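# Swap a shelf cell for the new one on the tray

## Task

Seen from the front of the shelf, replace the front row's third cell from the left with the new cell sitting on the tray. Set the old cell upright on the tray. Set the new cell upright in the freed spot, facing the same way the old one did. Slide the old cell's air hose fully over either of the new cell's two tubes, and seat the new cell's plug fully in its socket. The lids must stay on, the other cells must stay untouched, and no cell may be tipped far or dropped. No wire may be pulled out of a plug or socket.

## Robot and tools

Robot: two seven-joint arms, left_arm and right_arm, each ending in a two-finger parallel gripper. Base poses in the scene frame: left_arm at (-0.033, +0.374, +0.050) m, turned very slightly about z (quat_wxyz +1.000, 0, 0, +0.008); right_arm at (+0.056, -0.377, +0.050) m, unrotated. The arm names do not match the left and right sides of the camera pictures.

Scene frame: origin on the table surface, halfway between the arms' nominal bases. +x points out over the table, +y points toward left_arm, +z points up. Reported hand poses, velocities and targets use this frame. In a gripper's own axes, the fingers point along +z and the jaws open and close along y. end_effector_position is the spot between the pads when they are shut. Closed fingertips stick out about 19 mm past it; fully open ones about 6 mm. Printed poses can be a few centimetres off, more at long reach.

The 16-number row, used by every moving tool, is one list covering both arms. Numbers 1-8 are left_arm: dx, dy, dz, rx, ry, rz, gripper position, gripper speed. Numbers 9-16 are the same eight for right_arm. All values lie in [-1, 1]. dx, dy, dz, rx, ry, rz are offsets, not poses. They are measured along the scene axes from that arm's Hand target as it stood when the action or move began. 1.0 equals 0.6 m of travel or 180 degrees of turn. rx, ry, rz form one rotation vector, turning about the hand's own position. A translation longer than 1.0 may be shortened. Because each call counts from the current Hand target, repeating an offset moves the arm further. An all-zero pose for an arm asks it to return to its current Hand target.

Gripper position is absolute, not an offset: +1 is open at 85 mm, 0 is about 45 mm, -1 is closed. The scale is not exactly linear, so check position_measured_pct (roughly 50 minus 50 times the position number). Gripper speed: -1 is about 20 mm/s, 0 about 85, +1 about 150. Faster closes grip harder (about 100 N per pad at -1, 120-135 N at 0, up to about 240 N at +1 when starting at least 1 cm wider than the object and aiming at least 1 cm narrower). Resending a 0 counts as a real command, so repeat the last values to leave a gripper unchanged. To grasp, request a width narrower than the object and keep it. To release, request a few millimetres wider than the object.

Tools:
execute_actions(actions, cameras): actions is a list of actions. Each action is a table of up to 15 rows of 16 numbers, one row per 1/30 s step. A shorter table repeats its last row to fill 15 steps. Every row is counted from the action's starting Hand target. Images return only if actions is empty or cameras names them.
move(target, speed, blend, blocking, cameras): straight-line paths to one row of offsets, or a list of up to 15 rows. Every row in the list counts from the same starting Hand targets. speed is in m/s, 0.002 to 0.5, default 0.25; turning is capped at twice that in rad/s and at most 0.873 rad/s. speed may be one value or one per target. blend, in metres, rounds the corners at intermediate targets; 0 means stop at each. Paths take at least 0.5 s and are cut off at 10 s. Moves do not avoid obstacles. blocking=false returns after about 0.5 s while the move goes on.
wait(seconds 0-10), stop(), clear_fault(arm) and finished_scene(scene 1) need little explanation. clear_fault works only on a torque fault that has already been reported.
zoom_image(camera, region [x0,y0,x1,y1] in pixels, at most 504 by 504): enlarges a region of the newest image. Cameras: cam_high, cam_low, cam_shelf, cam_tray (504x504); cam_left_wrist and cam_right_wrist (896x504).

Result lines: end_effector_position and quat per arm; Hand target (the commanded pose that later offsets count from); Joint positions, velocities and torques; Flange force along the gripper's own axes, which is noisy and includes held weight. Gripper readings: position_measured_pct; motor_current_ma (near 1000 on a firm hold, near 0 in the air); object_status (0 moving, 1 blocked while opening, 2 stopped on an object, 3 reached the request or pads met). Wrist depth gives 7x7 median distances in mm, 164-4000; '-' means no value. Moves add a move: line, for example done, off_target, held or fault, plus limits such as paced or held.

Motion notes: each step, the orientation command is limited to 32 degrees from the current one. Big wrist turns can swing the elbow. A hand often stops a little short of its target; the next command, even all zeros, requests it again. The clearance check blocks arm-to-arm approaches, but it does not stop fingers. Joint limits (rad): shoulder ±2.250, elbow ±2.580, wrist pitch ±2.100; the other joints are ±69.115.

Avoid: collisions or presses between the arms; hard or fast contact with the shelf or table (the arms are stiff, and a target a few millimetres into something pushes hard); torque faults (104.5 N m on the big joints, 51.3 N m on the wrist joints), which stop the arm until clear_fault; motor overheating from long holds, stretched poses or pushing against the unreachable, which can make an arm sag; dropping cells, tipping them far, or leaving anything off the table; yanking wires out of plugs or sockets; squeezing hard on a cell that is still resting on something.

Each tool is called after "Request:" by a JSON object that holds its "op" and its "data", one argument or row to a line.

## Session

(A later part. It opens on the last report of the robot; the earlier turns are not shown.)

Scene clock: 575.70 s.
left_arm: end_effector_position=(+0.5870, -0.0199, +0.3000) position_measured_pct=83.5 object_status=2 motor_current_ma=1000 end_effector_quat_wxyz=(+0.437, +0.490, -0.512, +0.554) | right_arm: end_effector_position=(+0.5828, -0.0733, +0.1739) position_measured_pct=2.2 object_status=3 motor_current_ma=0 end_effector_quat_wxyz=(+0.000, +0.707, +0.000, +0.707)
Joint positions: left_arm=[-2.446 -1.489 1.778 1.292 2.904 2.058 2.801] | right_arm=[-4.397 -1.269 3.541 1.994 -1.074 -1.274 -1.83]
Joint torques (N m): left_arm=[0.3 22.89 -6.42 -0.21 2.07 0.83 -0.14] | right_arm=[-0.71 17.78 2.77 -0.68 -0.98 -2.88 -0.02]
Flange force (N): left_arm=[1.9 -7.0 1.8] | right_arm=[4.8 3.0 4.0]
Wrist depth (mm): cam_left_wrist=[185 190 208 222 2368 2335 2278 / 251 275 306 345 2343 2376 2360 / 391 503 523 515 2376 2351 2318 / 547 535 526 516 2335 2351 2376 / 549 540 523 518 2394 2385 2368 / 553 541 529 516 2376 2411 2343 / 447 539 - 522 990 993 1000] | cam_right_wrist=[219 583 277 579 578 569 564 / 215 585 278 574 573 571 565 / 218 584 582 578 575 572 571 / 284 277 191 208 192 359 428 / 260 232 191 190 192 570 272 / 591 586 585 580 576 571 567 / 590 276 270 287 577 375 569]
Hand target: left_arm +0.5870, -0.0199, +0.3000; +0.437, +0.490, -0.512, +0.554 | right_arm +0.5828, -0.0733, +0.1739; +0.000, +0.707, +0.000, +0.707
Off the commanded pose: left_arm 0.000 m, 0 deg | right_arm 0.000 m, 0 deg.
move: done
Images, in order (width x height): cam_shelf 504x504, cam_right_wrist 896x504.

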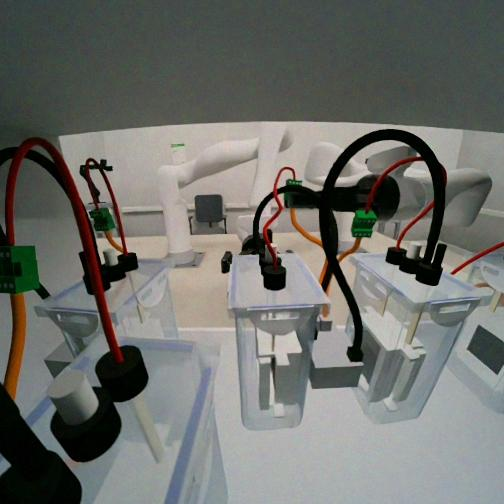

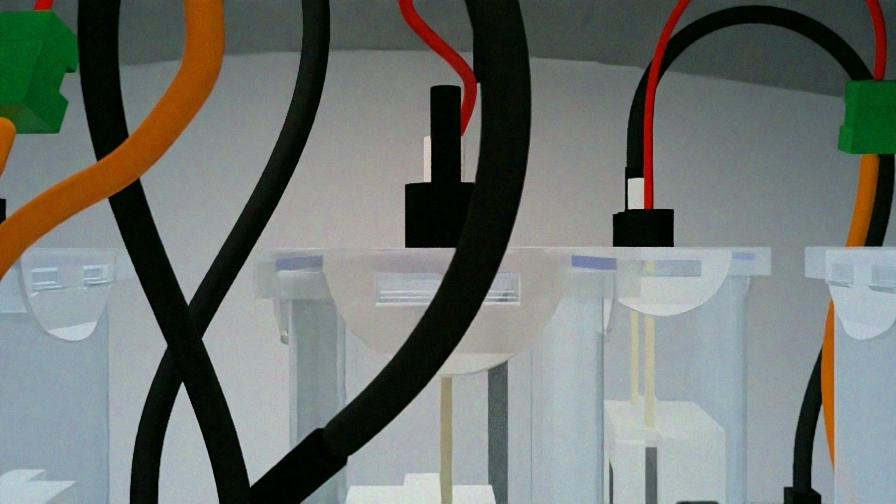

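Request:
{"op": "move", "data": {
  "target": [0,0,0,0,0,0,-0.85,-1,-0.12,0,0,0,0,0,0.95,-1],
  "cameras": ["cam_shelf","cam_right_wrist","cam_left_wrist","cam_low"],
  "speed": 0.04
}}

Scene clock: 579.53 s.
left_arm: end_effector_position=(+0.5870, -0.0199, +0.3000) position_measured_pct=83.5 object_status=2 motor_current_ma=1000 end_effector_quat_wxyz=(+0.437, +0.490, -0.512, +0.554) | right_arm: end_effector_position=(+0.5108, -0.0733, +0.1739) position_measured_pct=2.2 object_status=3 motor_current_ma=0 end_effector_quat_wxyz=(+0.000, +0.707, +0.000, +0.707)
Joint positions: left_arm=[-2.446 -1.489 1.778 1.292 2.904 2.058 2.801] | right_arm=[-4.529 -1.261 3.465 2.107 -1.22 -1.344 -1.866]
Joint torques (N m): left_arm=[0.22 22.87 -6.43 -0.21 2.04 0.82 -0.15] | right_arm=[-0.7 16.52 2.16 0.76 -1.09 -2.84 -0.02]
Flange force (N): left_arm=[2.0 -6.8 1.9] | right_arm=[4.7 2.0 5.5]
Wrist depth (mm): cam_left_wrist=[185 190 209 222 2318 2368 2318 / 251 274 306 345 2360 2335 2326 / 393 503 522 515 2402 2343 2310 / 546 537 525 518 2411 2335 2376 / 549 539 525 518 2420 2351 2326 / 553 543 524 515 2420 2411 2368 / 445 543 - 523 1000 988 1000] | cam_right_wrist=[229 209 221 631 646 633 636 / 293 295 653 538 646 643 412 / 324 285 652 292 648 642 415 / 270 298 350 235 420 641 320 / 240 656 654 262 453 646 463 / 234 660 306 574 650 642 639 / 298 348 360 309 620 523 362]
Hand target: left_arm +0.5870, -0.0199, +0.3000; +0.437, +0.490, -0.512, +0.554 | right_arm +0.5108, -0.0733, +0.1739; +0.000, +0.707, +0.000, +0.707
Off the commanded pose: left_arm 0.000 m, 0 deg | right_arm 0.000 m, 0 deg.
move: done
Images, in order (width x height): cam_low 504x504, cam_shelf 504x504, cam_left_wrist 896x504, cam_right_wrist 896x504.

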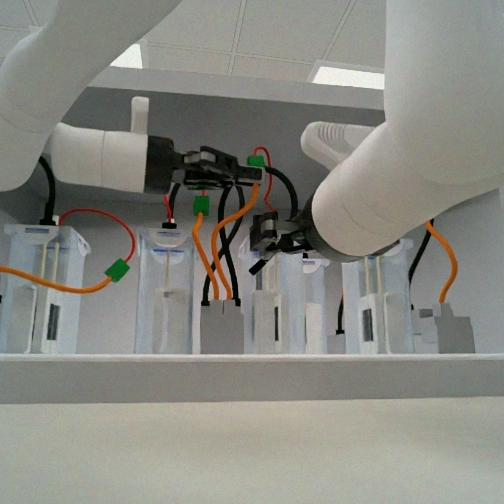

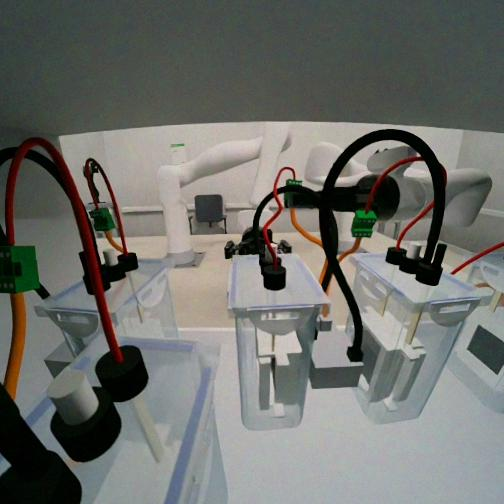

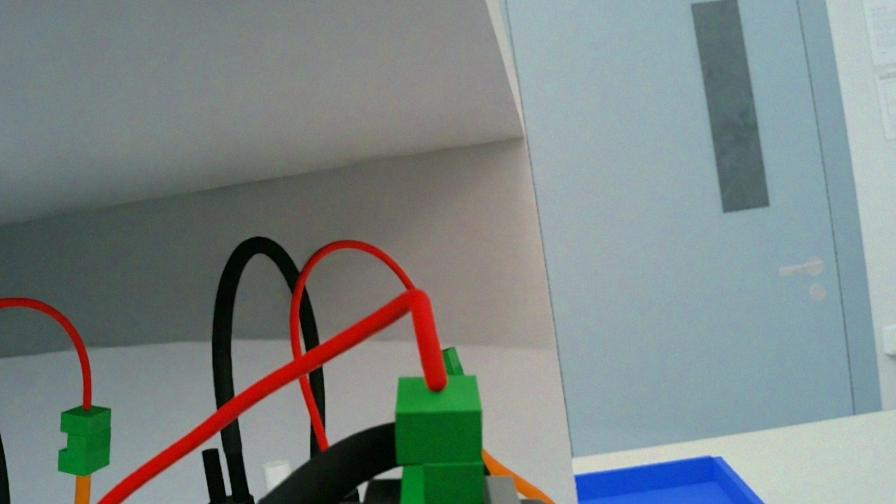

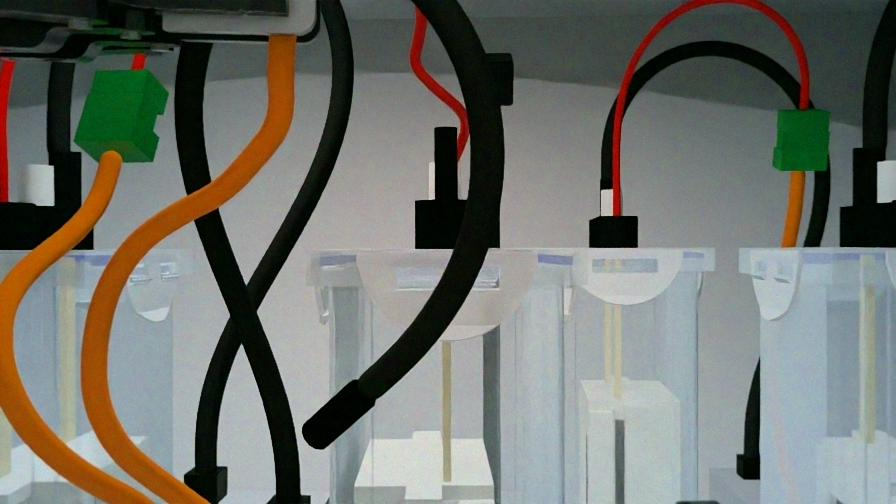

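Request:
{"op": "move", "data": {
  "target": [0.033,0,-0.025,0,0,0,-0.85,-1,0,0,0,0,0,0,0.95,-1],
  "cameras": ["cam_right_wrist","cam_left_wrist"],
  "speed": 0.03
}}

Scene clock: 581.63 s.
left_arm: end_effector_position=(+0.6068, -0.0199, +0.2850) position_measured_pct=83.5 object_status=2 motor_current_ma=1000 end_effector_quat_wxyz=(+0.437, +0.490, -0.512, +0.554) | right_arm: end_effector_position=(+0.5108, -0.0733, +0.1739) position_measured_pct=2.2 object_status=3 motor_current_ma=0 end_effector_quat_wxyz=(+0.000, +0.707, +0.000, +0.707)
Joint positions: left_arm=[-2.49 -1.518 1.791 1.191 2.917 2.004 2.796] | right_arm=[-4.529 -1.261 3.465 2.107 -1.22 -1.344 -1.866]
Joint torques (N m): left_arm=[-0.08 22.88 -5.99 -0.01 1.87 0.43 -0.06] | right_arm=[-0.75 16.51 2.15 0.74 -1.11 -2.83 -0.02]
Flange force (N): left_arm=[2.8 -6.4 1.6] | right_arm=[4.8 2.2 5.7]
Wrist depth (mm): cam_left_wrist=[224 243 268 295 339 2335 2351 / 305 349 407 460 2368 2335 2351 / 483 532 526 518 512 2402 2385 / 547 536 522 516 514 2351 2343 / 554 541 501 521 515 2376 2360 / 548 540 - - 2394 2335 2326 / 444 546 - 522 512 985 968] | cam_right_wrist=[203 221 230 651 642 633 633 / 219 229 232 651 650 638 411 / 326 295 653 649 646 644 414 / 270 296 349 289 381 641 319 / 254 655 346 261 451 644 462 / 240 659 654 576 646 642 637 / 289 362 660 309 620 522 362]
Hand target: left_arm +0.6068, -0.0199, +0.2850; +0.437, +0.490, -0.512, +0.554 | right_arm +0.5108, -0.0733, +0.1739; +0.000, +0.707, +0.000, +0.707
Off the commanded pose: left_arm 0.000 m, 0 deg | right_arm 0.000 m, 0 deg.
move: done
Images, in order (width x height): cam_left_wrist 896x504, cam_right_wrist 896x504.

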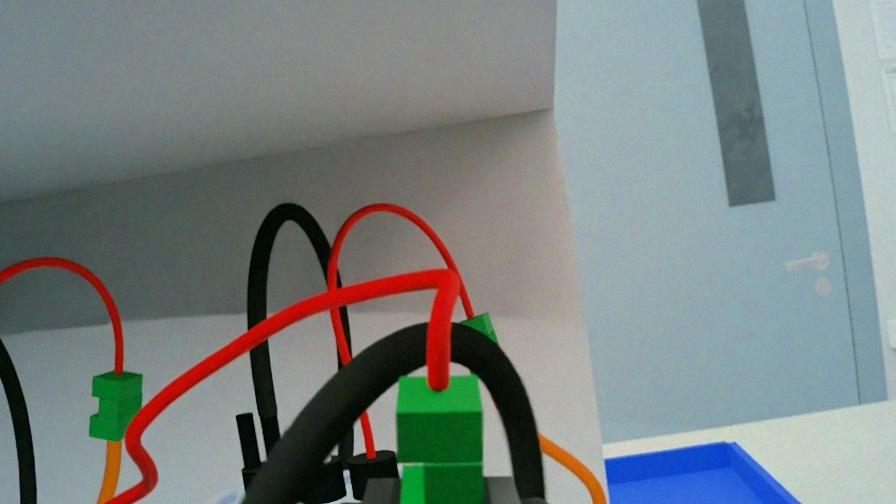

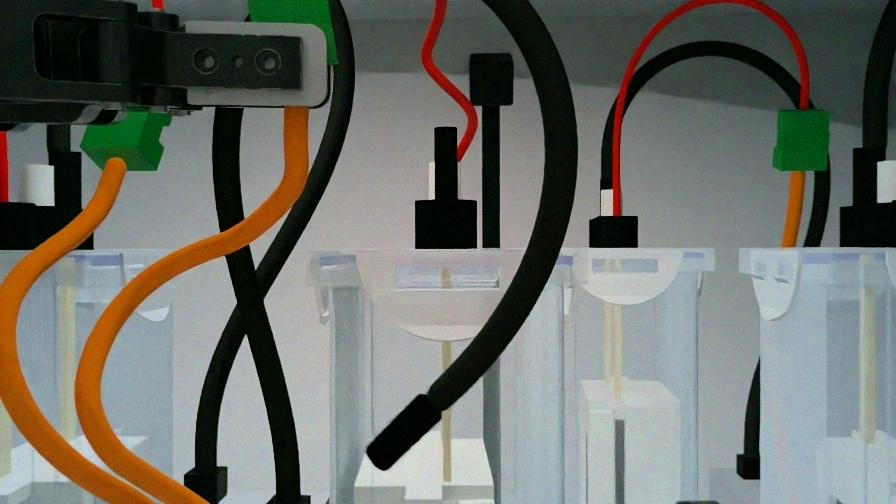

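Request:
{"op": "move", "data": {
  "target": [-0.012,0,0.012,0,0,0,-0.85,-1,0,0,0,0,0,0,0.95,-1],
  "cameras": ["cam_right_wrist","cam_left_wrist","cam_shelf"],
  "speed": 0.03
}}

Scene clock: 583.10 s.
left_arm: end_effector_position=(+0.5996, -0.0199, +0.2922) position_measured_pct=83.5 object_status=2 motor_current_ma=1000 end_effector_quat_wxyz=(+0.437, +0.490, -0.512, +0.554) | right_arm: end_effector_position=(+0.5108, -0.0733, +0.1739) position_measured_pct=2.2 object_status=3 motor_current_ma=0 end_effector_quat_wxyz=(+0.000, +0.707, +0.000, +0.707)
Joint positions: left_arm=[-2.473 -1.505 1.786 1.229 2.911 2.025 2.8] | right_arm=[-4.529 -1.261 3.465 2.107 -1.22 -1.344 -1.866]
Joint torques (N m): left_arm=[0.13 23.09 -6.19 -0.14 1.98 0.6 -0.09] | right_arm=[-0.74 16.5 2.16 0.75 -1.09 -2.84 -0.02]
Flange force (N): left_arm=[2.2 -6.6 1.6] | right_arm=[4.8 2.1 5.6]
Wrist depth (mm): cam_left_wrist=[202 214 236 264 337 2376 2318 / 271 304 346 413 2376 2343 2326 / 453 526 525 518 2368 2376 2335 / 551 536 525 516 514 2411 2310 / 551 540 527 519 515 2394 2335 / 551 541 527 521 516 2385 2360 / 446 546 - - 993 987 982] | cam_right_wrist=[196 215 223 534 641 633 634 / 285 279 348 536 647 644 411 / 325 295 653 292 646 642 415 / 270 294 348 262 381 639 320 / 249 658 347 261 453 645 464 / 237 659 656 573 646 644 641 / 290 363 333 309 623 521 361]
Hand target: left_arm +0.5996, -0.0199, +0.2922; +0.437, +0.490, -0.512, +0.554 | right_arm +0.5108, -0.0733, +0.1739; +0.000, +0.707, +0.000, +0.707
Off the commanded pose: left_arm 0.000 m, 0 deg | right_arm 0.000 m, 0 deg.
move: done
Images, in order (width x height): cam_shelf 504x504, cam_left_wrist 896x504, cam_right_wrist 896x504.

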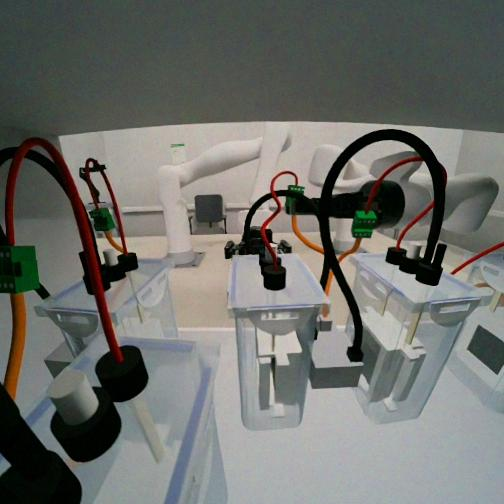

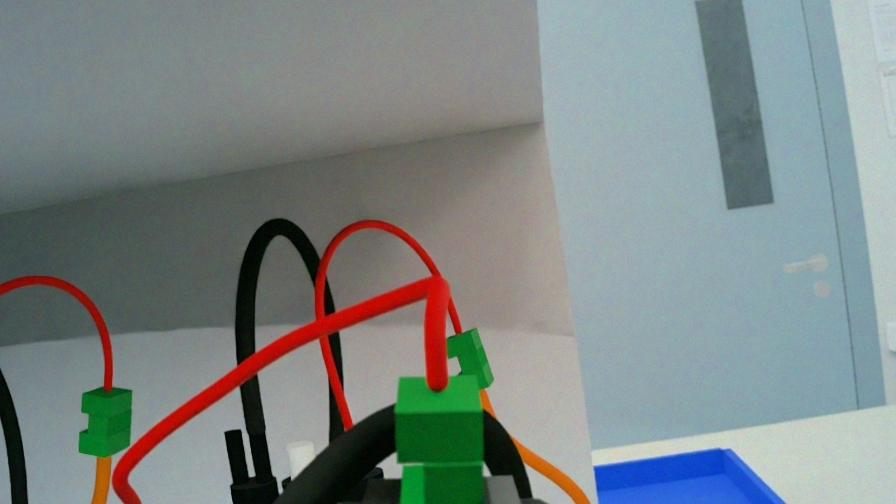

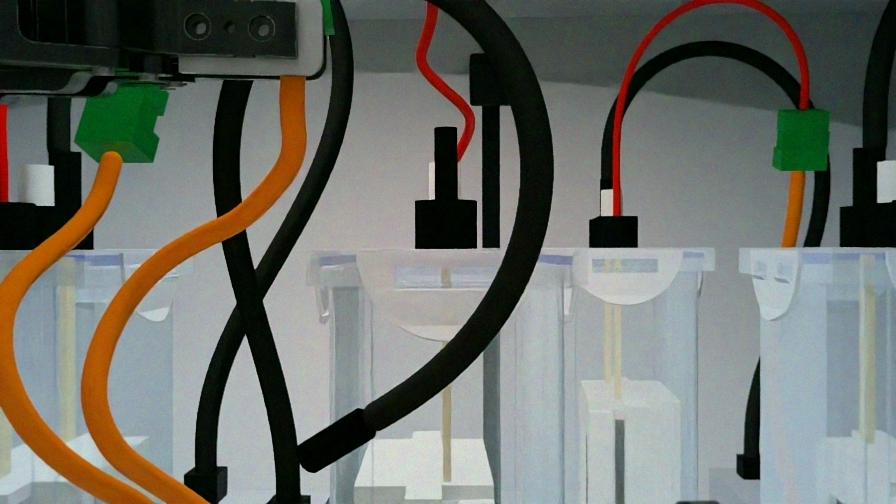

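Request:
{"op": "move", "data": {
  "target": [
    [-0.012,0,0.0,0,0,0,-0.85,-1,0,0,0,0,0,0,0.95,-1],
    [-0.012,0,0.0,0,0,0,-0.53,-1,0,0,0,0,0,0,0.95,-1]
  ],
  "cameras": ["cam_right_wrist","cam_left_wrist","cam_shelf"],
  "speed": 0.03
}}

Scene clock: 584.90 s.
left_arm: end_effector_position=(+0.5924, -0.0199, +0.2922) position_measured_pct=76.6 object_status=0 motor_current_ma=10 end_effector_quat_wxyz=(+0.437, +0.490, -0.512, +0.554) | right_arm: end_effector_position=(+0.5108, -0.0733, +0.1739) position_measured_pct=2.2 object_status=3 motor_current_ma=0 end_effector_quat_wxyz=(+0.000, +0.707, +0.000, +0.707)
Joint positions: left_arm=[-2.458 -1.503 1.784 1.264 2.91 2.044 2.795] | right_arm=[-4.529 -1.261 3.465 2.107 -1.22 -1.344 -1.866]
Joint torques (N m): left_arm=[0.05 23.49 -6.43 -0.06 2.19 0.66 -0.07] | right_arm=[-0.76 16.51 2.16 0.77 -1.1 -2.84 -0.01]
Flange force (N): left_arm=[1.2 -6.6 1.8] | right_arm=[4.7 2.1 5.7]
Wrist depth (mm): cam_left_wrist=[202 214 235 265 2385 2343 2310 / 272 304 345 413 2343 2351 2343 / 454 527 523 518 2343 2335 2318 / 546 537 523 518 2368 2335 2286 / 551 537 528 517 513 2351 2335 / 552 543 - 520 - 2376 2278 / 442 543 - - - 991 984] | cam_right_wrist=[189 204 213 314 644 628 631 / 291 266 651 653 649 642 411 / 324 656 652 651 644 638 414 / 262 658 348 289 380 641 320 / 232 348 346 261 418 646 466 / 228 658 656 574 484 642 642 / 240 360 306 309 623 521 362]
Hand target: left_arm +0.5924, -0.0199, +0.2922; +0.437, +0.490, -0.512, +0.554 | right_arm +0.5108, -0.0733, +0.1739; +0.000, +0.707, +0.000, +0.707
Off the commanded pose: left_arm 0.000 m, 0 deg | right_arm 0.000 m, 0 deg.
move: done
Images, in order (width x height): cam_shelf 504x504, cam_left_wrist 896x504, cam_right_wrist 896x504.

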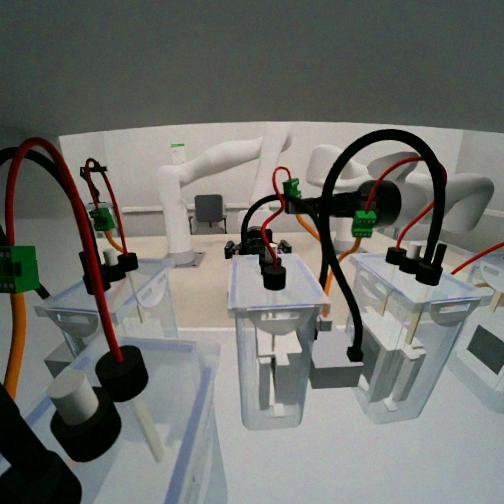

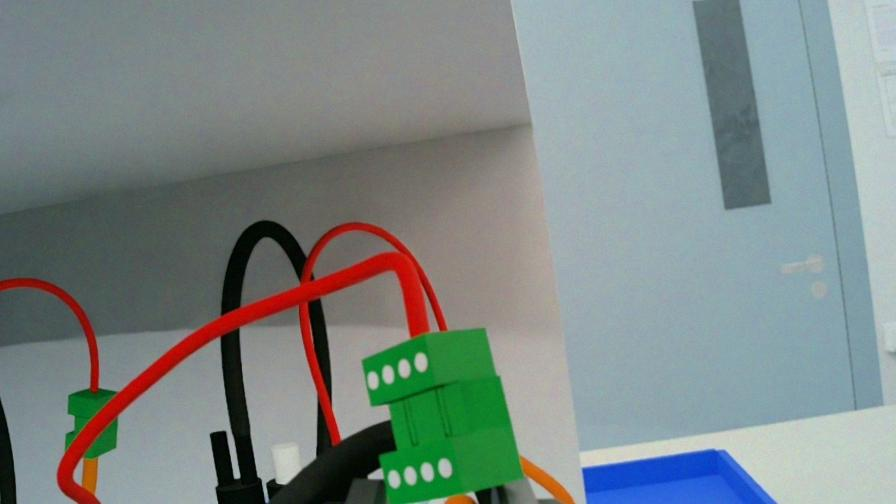

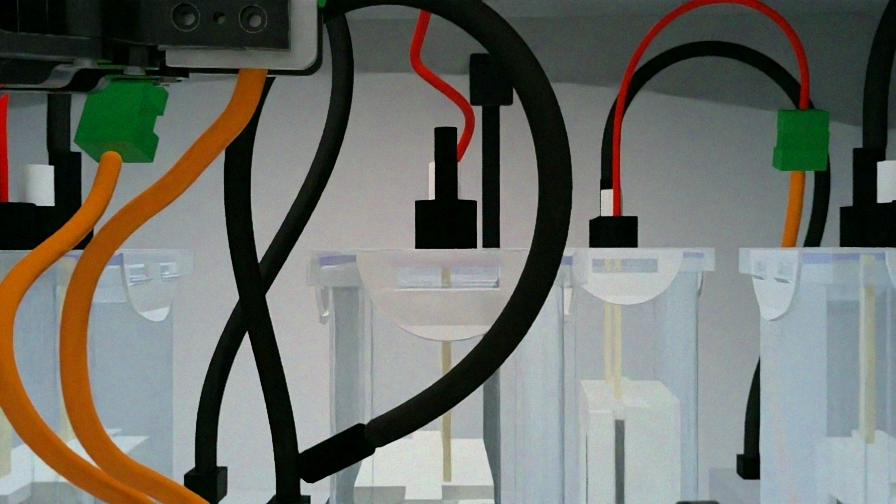

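Request:
{"op": "move", "data": {
  "target": [0,0.05,0.0,0,0,0,-0.53,-1,0,0,0,0,0,0,0.95,-1],
  "cameras": ["cam_right_wrist","cam_left_wrist","cam_shelf"],
  "speed": 0.03
}}

Scene clock: 586.60 s.
left_arm: end_effector_position=(+0.5924, +0.0101, +0.2922) position_measured_pct=76.6 object_status=3 motor_current_ma=10 end_effector_quat_wxyz=(+0.437, +0.490, -0.512, +0.554) | right_arm: end_effector_position=(+0.5108, -0.0733, +0.1739) position_measured_pct=2.2 object_status=3 motor_current_ma=0 end_effector_quat_wxyz=(+0.000, +0.707, +0.000, +0.707)
Joint positions: left_arm=[-2.503 -1.496 1.795 1.281 2.883 2.1 2.776] | right_arm=[-4.529 -1.261 3.465 2.107 -1.22 -1.344 -1.866]
Joint torques (N m): left_arm=[-0.2 23.08 -6.38 0.04 2 0.78 -0.09] | right_arm=[-0.76 16.54 2.22 0.73 -1.1 -2.85 0.02]
Flange force (N): left_arm=[1.4 -7.0 2.2] | right_arm=[4.6 2.3 5.5]
Wrist depth (mm): cam_left_wrist=[201 213 235 264 2343 2385 2368 / 277 303 344 412 2465 2402 2343 / 450 526 554 545 2385 2351 2376 / 581 572 553 547 2420 2429 2368 / 581 570 555 548 544 2385 2376 / 586 570 411 553 - 2411 2411 / 580 578 - - - 1015 987] | cam_right_wrist=[205 213 350 648 642 631 632 / 291 269 655 540 646 646 412 / 299 656 651 647 647 639 415 / 237 657 352 226 420 644 319 / 233 656 652 241 451 644 463 / 231 660 306 577 646 639 637 / 235 361 359 310 621 520 362]
Hand target: left_arm +0.5924, +0.0101, +0.2922; +0.437, +0.490, -0.512, +0.554 | right_arm +0.5108, -0.0733, +0.1739; +0.000, +0.707, +0.000, +0.707
Off the commanded pose: left_arm 0.000 m, 0 deg | right_arm 0.000 m, 0 deg.
joint sent to its limit (left arm) — joint 6 (wrist pitch), upper limit. The joint targets still meet the commanded pose.
move: done
Images, in order (width x height): cam_shelf 504x504, cam_left_wrist 896x504, cam_right_wrist 896x504.

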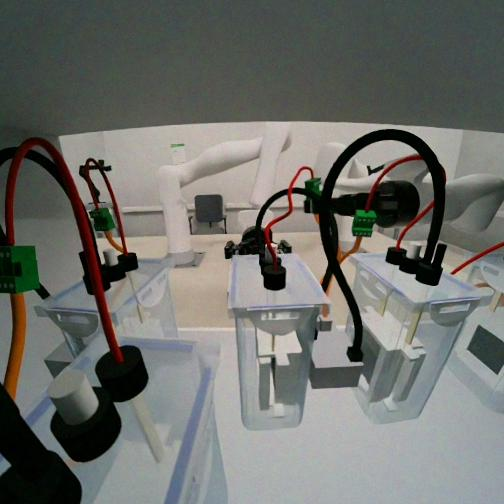

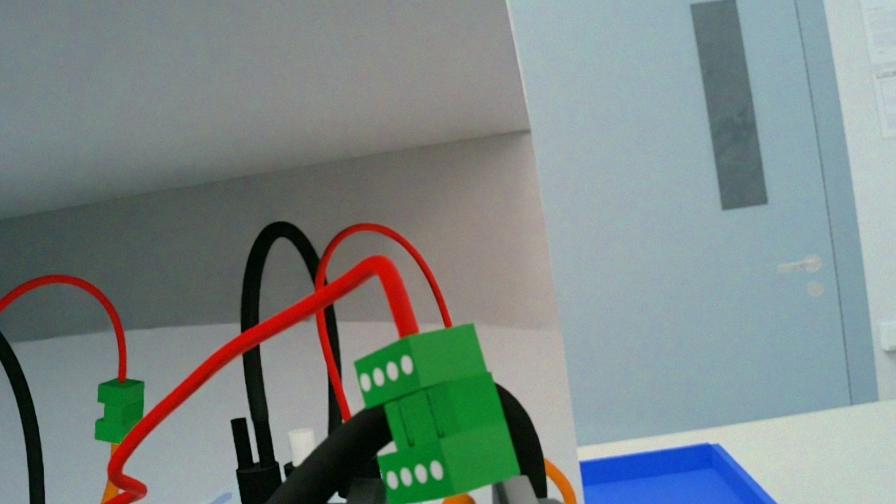

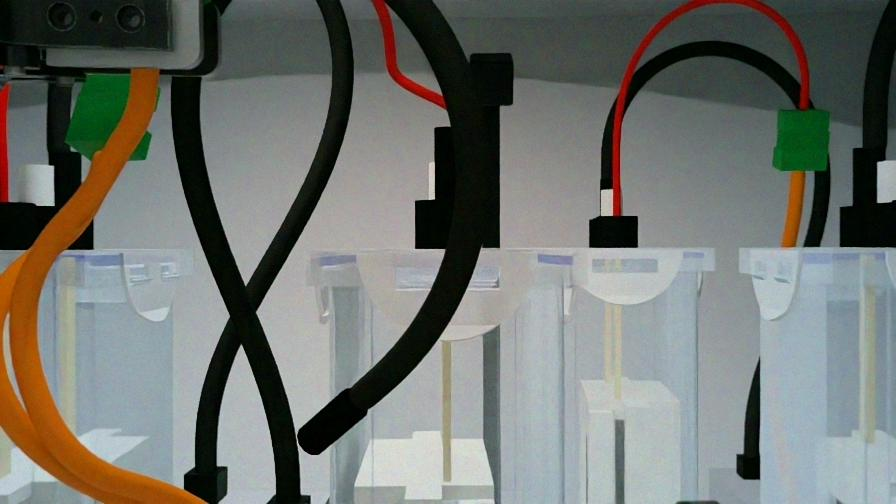

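Request:
{"op": "move", "data": {
  "target": [
    [-0.01,-0.05,0.0,0,0,0,-0.53,-1,0,0,0,0,0,0,0.95,-1],
    [-0.01,-0.05,0.0,0,0,0,-0.35,-1,0,0,0,0,0,0,0.95,-1]
  ],
  "cameras": ["cam_right_wrist","cam_left_wrist"],
  "speed": 0.03
}}

Scene clock: 588.80 s.
left_arm: end_effector_position=(+0.5864, -0.0199, +0.2922) position_measured_pct=67.5 object_status=0 motor_current_ma=0 end_effector_quat_wxyz=(+0.437, +0.490, -0.512, +0.554) | right_arm: end_effector_position=(+0.5108, -0.0733, +0.1739) position_measured_pct=2.2 object_status=3 motor_current_ma=0 end_effector_quat_wxyz=(+0.000, +0.707, +0.000, +0.707)
Joint positions: left_arm=[-2.449 -1.492 1.801 1.292 2.888 2.056 2.776] | right_arm=[-4.529 -1.261 3.465 2.107 -1.22 -1.344 -1.866]
Joint torques (N m): left_arm=[0 23.14 -6.43 -0.2 2.08 0.69 -0.04] | right_arm=[-0.71 16.52 2.18 0.73 -1.11 -2.82 -0.03]
Flange force (N): left_arm=[1.5 -6.2 1.8] | right_arm=[4.7 2.1 5.5]
Wrist depth (mm): cam_left_wrist=[202 214 236 265 2351 2335 2343 / 272 304 346 413 2360 2343 2368 / 451 528 524 516 2447 2326 2294 / 547 538 526 518 2335 2394 2385 / 550 537 524 516 2360 2394 2351 / 552 542 525 516 2438 2376 2368 / 448 544 - 524 - 975 978] | cam_right_wrist=[177 196 204 315 642 633 631 / 291 294 349 651 648 641 413 / 323 655 651 648 645 641 414 / 257 662 348 288 380 642 320 / 243 657 347 262 418 641 463 / 228 659 651 573 483 644 639 / 239 363 306 309 621 523 361]
Hand target: left_arm +0.5864, -0.0199, +0.2922; +0.437, +0.490, -0.512, +0.554 | right_arm +0.5108, -0.0733, +0.1739; +0.000, +0.707, +0.000, +0.707
Off the commanded pose: left_arm 0.000 m, 0 deg | right_arm 0.000 m, 0 deg.
move: done
Images, in order (width x height): cam_left_wrist 896x504, cam_right_wrist 896x504.

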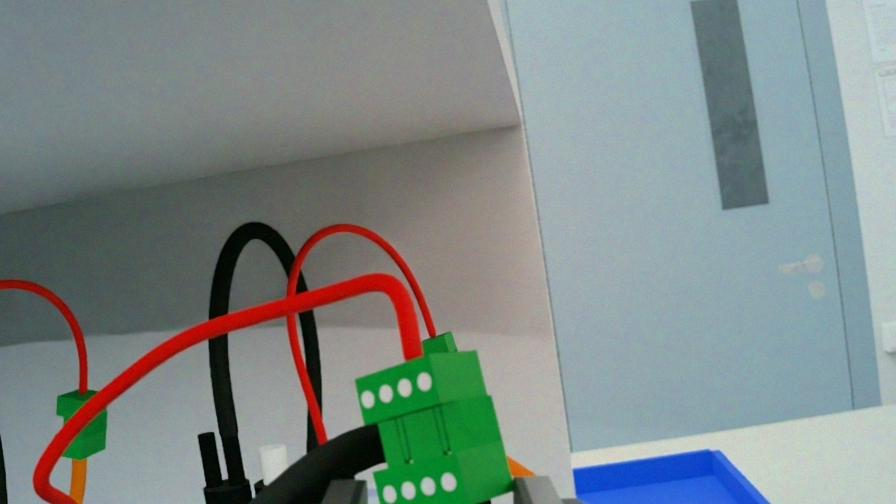

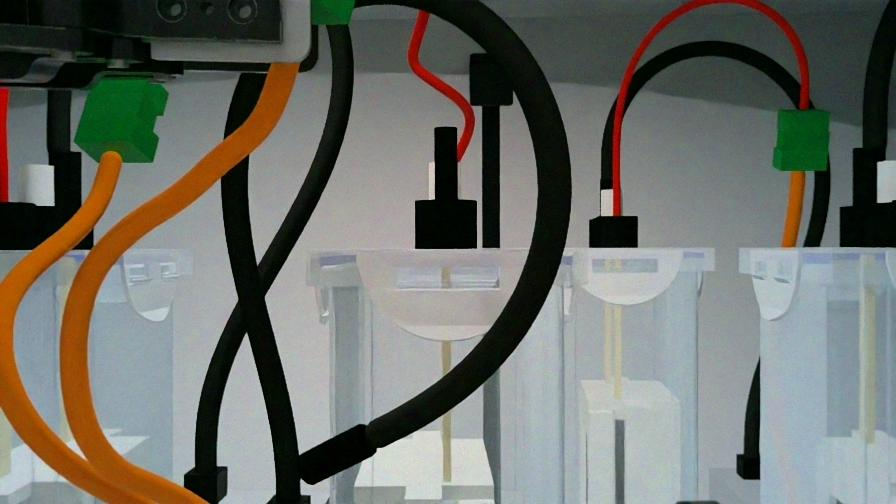

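Request:
{"op": "move", "data": {
  "target": [0,0.05,0.0,0,0,0,-0.35,-1,0,0,0,0,0,0,0.95,-1],
  "cameras": ["cam_right_wrist","cam_left_wrist"],
  "speed": 0.03
}}

Scene clock: 590.63 s.
left_arm: end_effector_position=(+0.5864, +0.0101, +0.2922) position_measured_pct=67.5 object_status=3 motor_current_ma=0 end_effector_quat_wxyz=(+0.437, +0.490, -0.512, +0.554) | right_arm: end_effector_position=(+0.5108, -0.0733, +0.1739) position_measured_pct=2.2 object_status=3 motor_current_ma=0 end_effector_quat_wxyz=(+0.000, +0.707, +0.000, +0.707)
Joint positions: left_arm=[-2.504 -1.453 1.866 1.308 2.789 2.1 2.708] | right_arm=[-4.529 -1.261 3.465 2.107 -1.22 -1.344 -1.866]
Joint torques (N m): left_arm=[0.09 22.94 -6.16 -0.64 1.98 0.92 -0.06] | right_arm=[-0.72 16.5 2.19 0.76 -1.11 -2.82 -0.01]
Flange force (N): left_arm=[1.5 -6.5 1.6] | right_arm=[4.7 2.1 5.6]
Wrist depth (mm): cam_left_wrist=[201 213 235 256 2411 2318 2368 / 271 303 345 411 2360 2335 2351 / 435 525 554 548 2429 2411 2368 / 581 568 557 547 2402 2360 2310 / 582 569 560 547 2394 2420 2343 / 583 572 562 217 547 2402 2335 / 475 578 396 210 209 1014 978] | cam_right_wrist=[196 203 207 217 643 634 634 / 293 295 348 537 646 641 411 / 323 295 653 649 646 639 416 / 268 660 348 288 382 642 320 / 243 656 347 261 339 646 464 / 228 656 655 249 475 642 642 / 239 360 306 308 619 523 363]
Hand target: left_arm +0.5864, +0.0101, +0.2922; +0.437, +0.490, -0.512, +0.554 | right_arm +0.5108, -0.0733, +0.1739; +0.000, +0.707, +0.000, +0.707
Off the commanded pose: left_arm 0.000 m, 0 deg | right_arm 0.000 m, 0 deg.
joint sent to its limit (left arm) — joint 6 (wrist pitch), upper limit. The joint targets still meet the commanded pose.
move: done
Images, in order (width x height): cam_left_wrist 896x504, cam_right_wrist 896x504.

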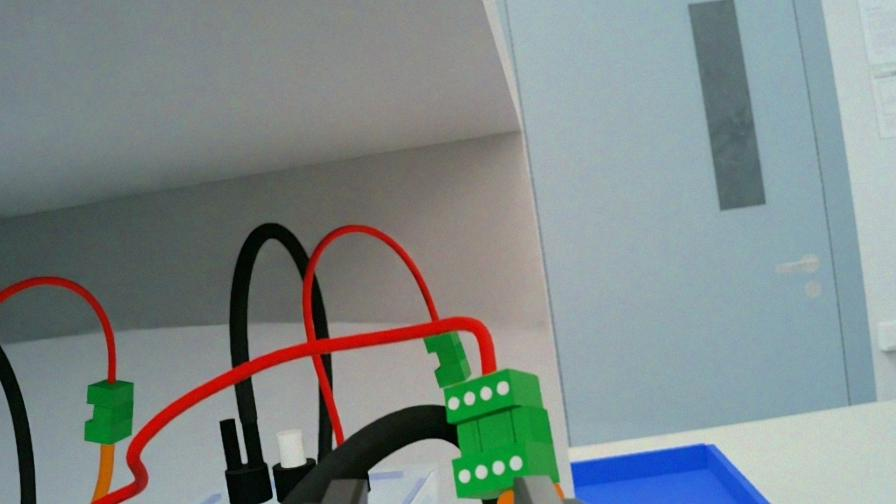

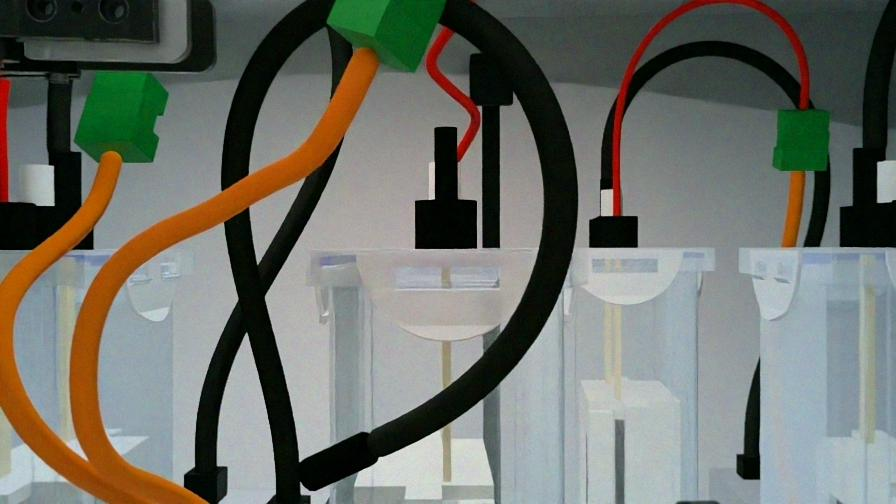

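Request:
{"op": "move", "data": {
  "target": [
    [-0.08,0.02,0.0,0,0,0,-0.35,-1,0,0,0,0,0,0,0.95,-1],
    [-0.25,0.15,0.0,0,0,0,-0.35,-1,0,0,0,0,0,0,0.95,-1]
  ],
  "cameras": ["cam_right_wrist","cam_left_wrist","cam_high"],
  "speed": 0.08
}}

Scene clock: 593.87 s.
left_arm: end_effector_position=(+0.4364, +0.1001, +0.2922) position_measured_pct=67.5 object_status=3 motor_current_ma=0 end_effector_quat_wxyz=(+0.437, +0.490, -0.512, +0.554) | right_arm: end_effector_position=(+0.5108, -0.0733, +0.1739) position_measured_pct=2.2 object_status=3 motor_current_ma=0 end_effector_quat_wxyz=(+0.000, +0.707, +0.000, +0.707)
Joint positions: left_arm=[-2.746 -1.042 2.433 1.898 1.856 2.1 1.86] | right_arm=[-4.529 -1.261 3.465 2.107 -1.22 -1.344 -1.866]
Joint torques (N m): left_arm=[0.11 18.13 -2.31 -1.23 0.57 2.83 -0.07] | right_arm=[-0.73 16.53 2.18 0.77 -1.13 -2.83 -0.03]
Flange force (N): left_arm=[2.9 -5.3 1.8] | right_arm=[4.6 2.0 5.7]
Wrist depth (mm): cam_left_wrist=[2600 2590 2674 2502 2493 2420 2438 / 314 418 2550 2540 2502 2483 2447 / 452 506 647 2570 2550 2521 2420 / 667 659 648 2590 2502 2483 2429 / 675 655 651 2540 2493 2521 2493 / 340 658 649 2560 2550 2502 1321 / 480 528 653 1128 1130 1038 985] | cam_right_wrist=[661 658 240 218 646 633 634 / 313 659 349 536 647 643 411 / 323 279 648 648 647 644 415 / 268 658 349 289 380 640 319 / 243 659 347 262 417 643 465 / 228 658 655 574 481 642 640 / 239 363 306 309 620 524 361]
Hand target: left_arm +0.4364, +0.1001, +0.2922; +0.437, +0.490, -0.512, +0.554 | right_arm +0.5108, -0.0733, +0.1739; +0.000, +0.707, +0.000, +0.707
Off the commanded pose: left_arm 0.000 m, 0 deg | right_arm 0.000 m, 0 deg.
joint sent to its limit (left arm) — joint 6 (wrist pitch), upper limit. The joint targets still meet the commanded pose.
move: done
Images, in order (width x height): cam_high 504x504, cam_left_wrist 896x504, cam_right_wrist 896x504.

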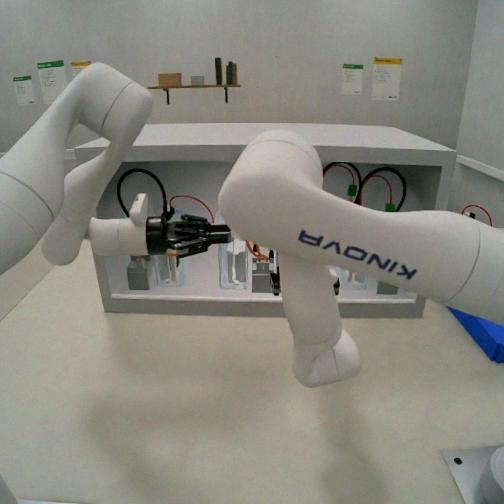

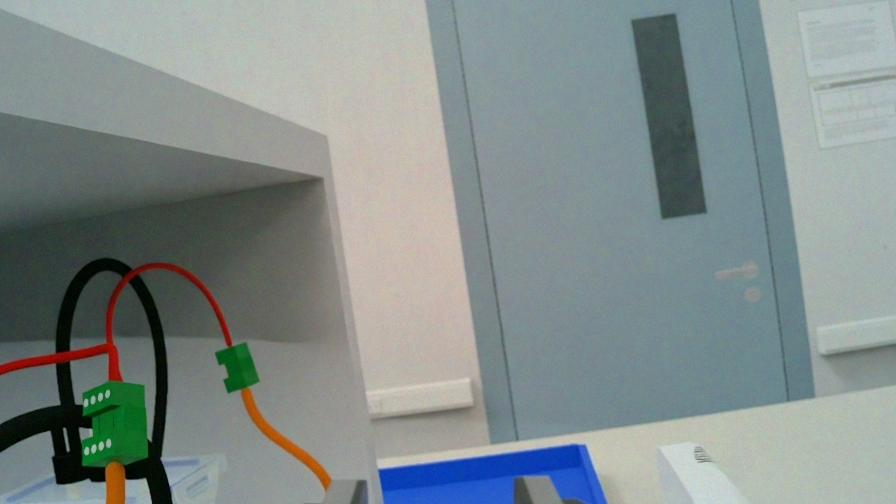

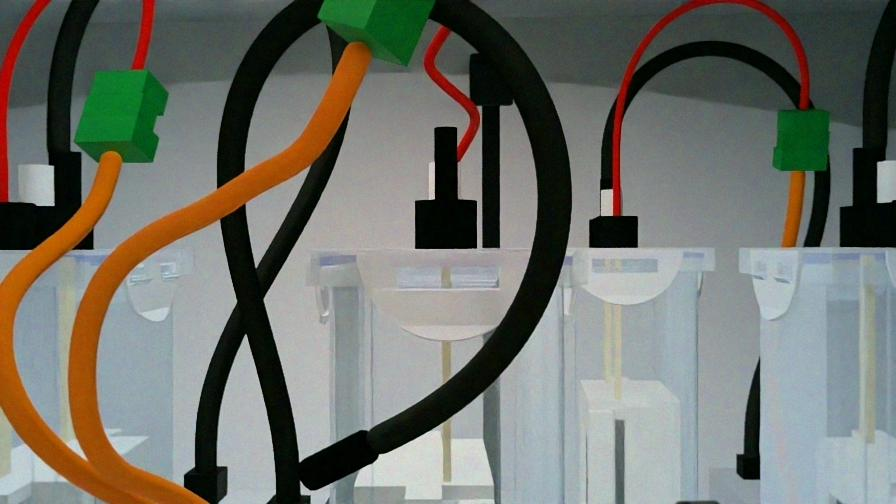

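Request:
{"op": "zoom_image", "data": {
  "camera": "cam_right_wrist",
  "region": [260, 380, 460, 504]
}}

Request:
{"op": "zoom_image", "data": {
  "camera": "cam_left_wrist",
  "region": [40, 320, 200, 504]
}}

Scaled by 2.520 from the camera's 896x504 image, which has a finer 1280x720 frame.

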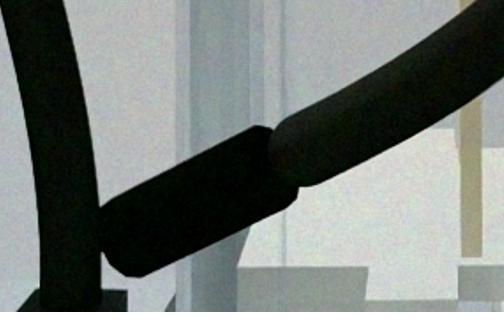

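Scaled by 2.739 from the camera's 896x504 image, which has a finer 1280x720 frame.

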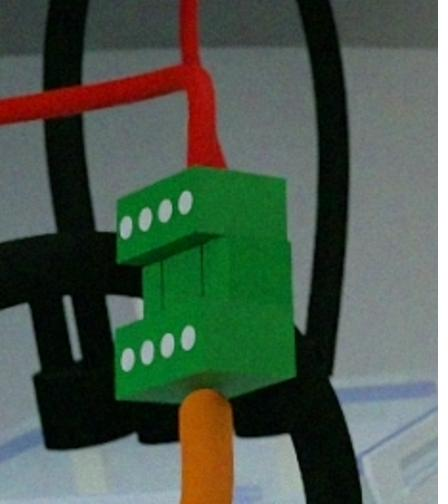

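Request:
{"op": "move", "data": {
  "target": [-0.15,0.2,0.0,0,0,0,-0.35,-1,0,0,0,0.35,0,0,0.95,-1],
  "cameras": ["cam_right_wrist","cam_high","cam_low"],
  "speed": 0.12
}}

Scene clock: 600.27 s.
left_arm: end_effector_position=(+0.3464, +0.2201, +0.2922) position_measured_pct=67.5 object_status=3 motor_current_ma=0 end_effector_quat_wxyz=(+0.437, +0.490, -0.512, +0.554) | right_arm: end_effector_position=(+0.5108, -0.0733, +0.1739) position_measured_pct=2.2 object_status=3 motor_current_ma=0 end_effector_quat_wxyz=(-0.369, +0.603, -0.370, +0.603)
Joint positions: left_arm=[-3.108 -0.976 2.512 2.093 1.353 2.1 1.474] | right_arm=[-4.411 -1.227 3.315 2.111 -1.186 -1.488 -2.908]
Joint torques (N m): left_arm=[0.1 15.48 -1.16 0.77 -0.36 3.08 -0.05] | right_arm=[-0.76 16.97 1.01 0.41 -0.95 -2.88 0.08]
Flange force (N): left_arm=[3.2 -5.7 0.2] | right_arm=[4.3 -2.2 5.7]
Wrist depth (mm): cam_left_wrist=[2774 2684 2763 2652 2621 356 431 / 2774 2717 2740 2684 2652 361 448 / 476 693 2786 2717 2600 393 360 / 791 785 2706 2695 2570 2652 361 / 795 778 2695 2786 2621 2695 367 / 445 788 2684 2717 2663 1390 375 / 490 784 773 1239 1199 446 379] | cam_right_wrist=[403 530 641 639 639 305 290 / 441 614 646 642 640 455 293 / 456 596 645 420 644 523 402 / 220 303 264 647 447 448 387 / 218 350 261 647 650 462 346 / 254 351 261 320 583 446 322 / 651 658 661 346 284 356 295]
Hand target: left_arm +0.3464, +0.2201, +0.2922; +0.437, +0.490, -0.512, +0.554 | right_arm +0.5108, -0.0733, +0.1739; -0.369, +0.603, -0.370, +0.603
Off the commanded pose: left_arm 0.000 m, 0 deg | right_arm 0.000 m, 0 deg.
joint sent to its limit (left arm) — joint 6 (wrist pitch), upper limit. The joint targets still meet the commanded pose.
move: done
Images, in order (width x height): cam_high 504x504, cam_low 504x504, cam_right_wrist 896x504.

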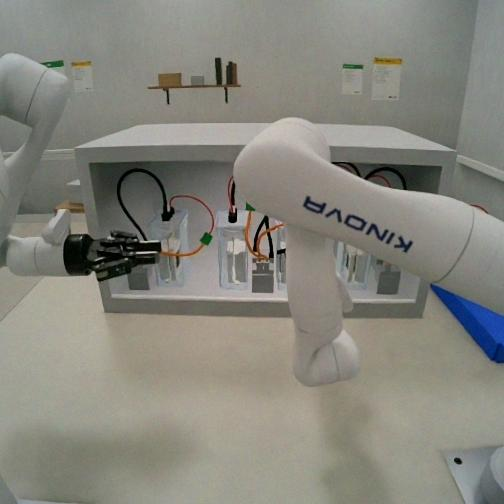

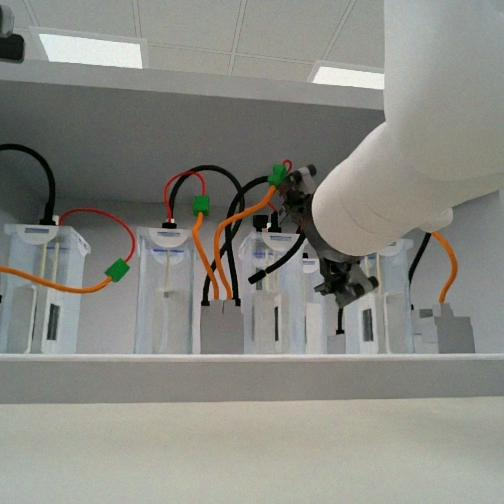

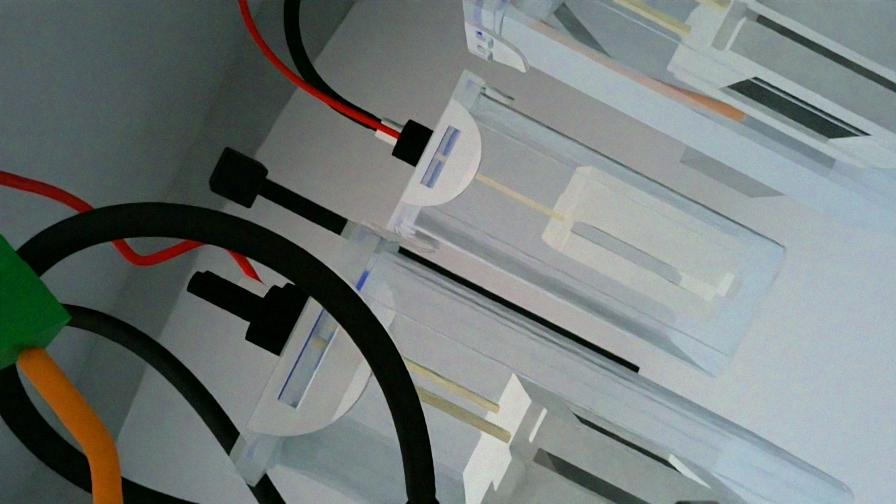

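Request:
{"op": "move", "data": {
  "target": [0,0,0,0,0,0,-0.35,-1,0,0.045,-0.0225,0,0,0,0.95,-1],
  "cameras": ["cam_right_wrist","cam_low"],
  "speed": 0.08
}}

Scene clock: 603.10 s.
left_arm: end_effector_position=(+0.3464, +0.2201, +0.2922) position_measured_pct=67.5 object_status=3 motor_current_ma=0 end_effector_quat_wxyz=(+0.437, +0.490, -0.512, +0.554) | right_arm: end_effector_position=(+0.5108, -0.0463, +0.1604) position_measured_pct=2.2 object_status=3 motor_current_ma=0 end_effector_quat_wxyz=(-0.369, +0.603, -0.370, +0.603)
Joint positions: left_arm=[-3.108 -0.976 2.512 2.093 1.353 2.1 1.474] | right_arm=[-4.427 -1.25 3.298 2.019 -1.219 -1.472 -2.836]
Joint torques (N m): left_arm=[0.04 15.48 -1.19 0.75 -0.34 3.1 -0.04] | right_arm=[-0.68 17.67 0.99 -0.14 -0.78 -2.96 0.05]
Flange force (N): left_arm=[3.2 -5.5 0.3] | right_arm=[4.1 -2.2 5.2]
Wrist depth (mm): cam_left_wrist=[2717 2706 2652 2652 2610 342 421 / 2809 2751 2706 2695 2663 355 435 / 473 697 2695 2684 2600 2610 347 / 791 777 2717 2590 2600 2590 345 / 794 775 2717 2729 2631 2652 347 / 445 787 2652 2706 2631 2652 352 / 489 789 789 1228 1193 1103 356] | cam_right_wrist=[434 586 643 644 641 430 319 / 220 219 647 422 646 494 402 / 219 318 230 648 446 446 393 / 210 653 262 650 646 446 346 / 533 350 261 328 575 459 317 / 641 286 653 343 290 355 294 / 290 375 349 316 291 291 271]
Hand target: left_arm +0.3464, +0.2201, +0.2922; +0.437, +0.490, -0.512, +0.554 | right_arm +0.5108, -0.0463, +0.1604; -0.369, +0.603, -0.370, +0.603
Off the commanded pose: left_arm 0.000 m, 0 deg | right_arm 0.000 m, 0 deg.
move: done
Images, in order (width x height): cam_low 504x504, cam_right_wrist 896x504.

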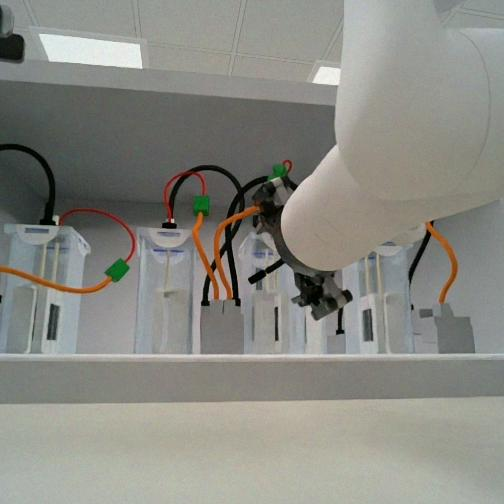

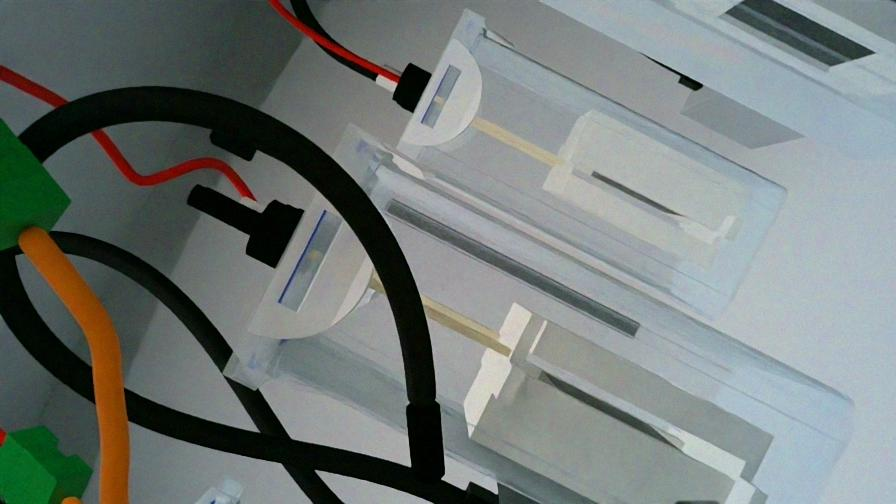

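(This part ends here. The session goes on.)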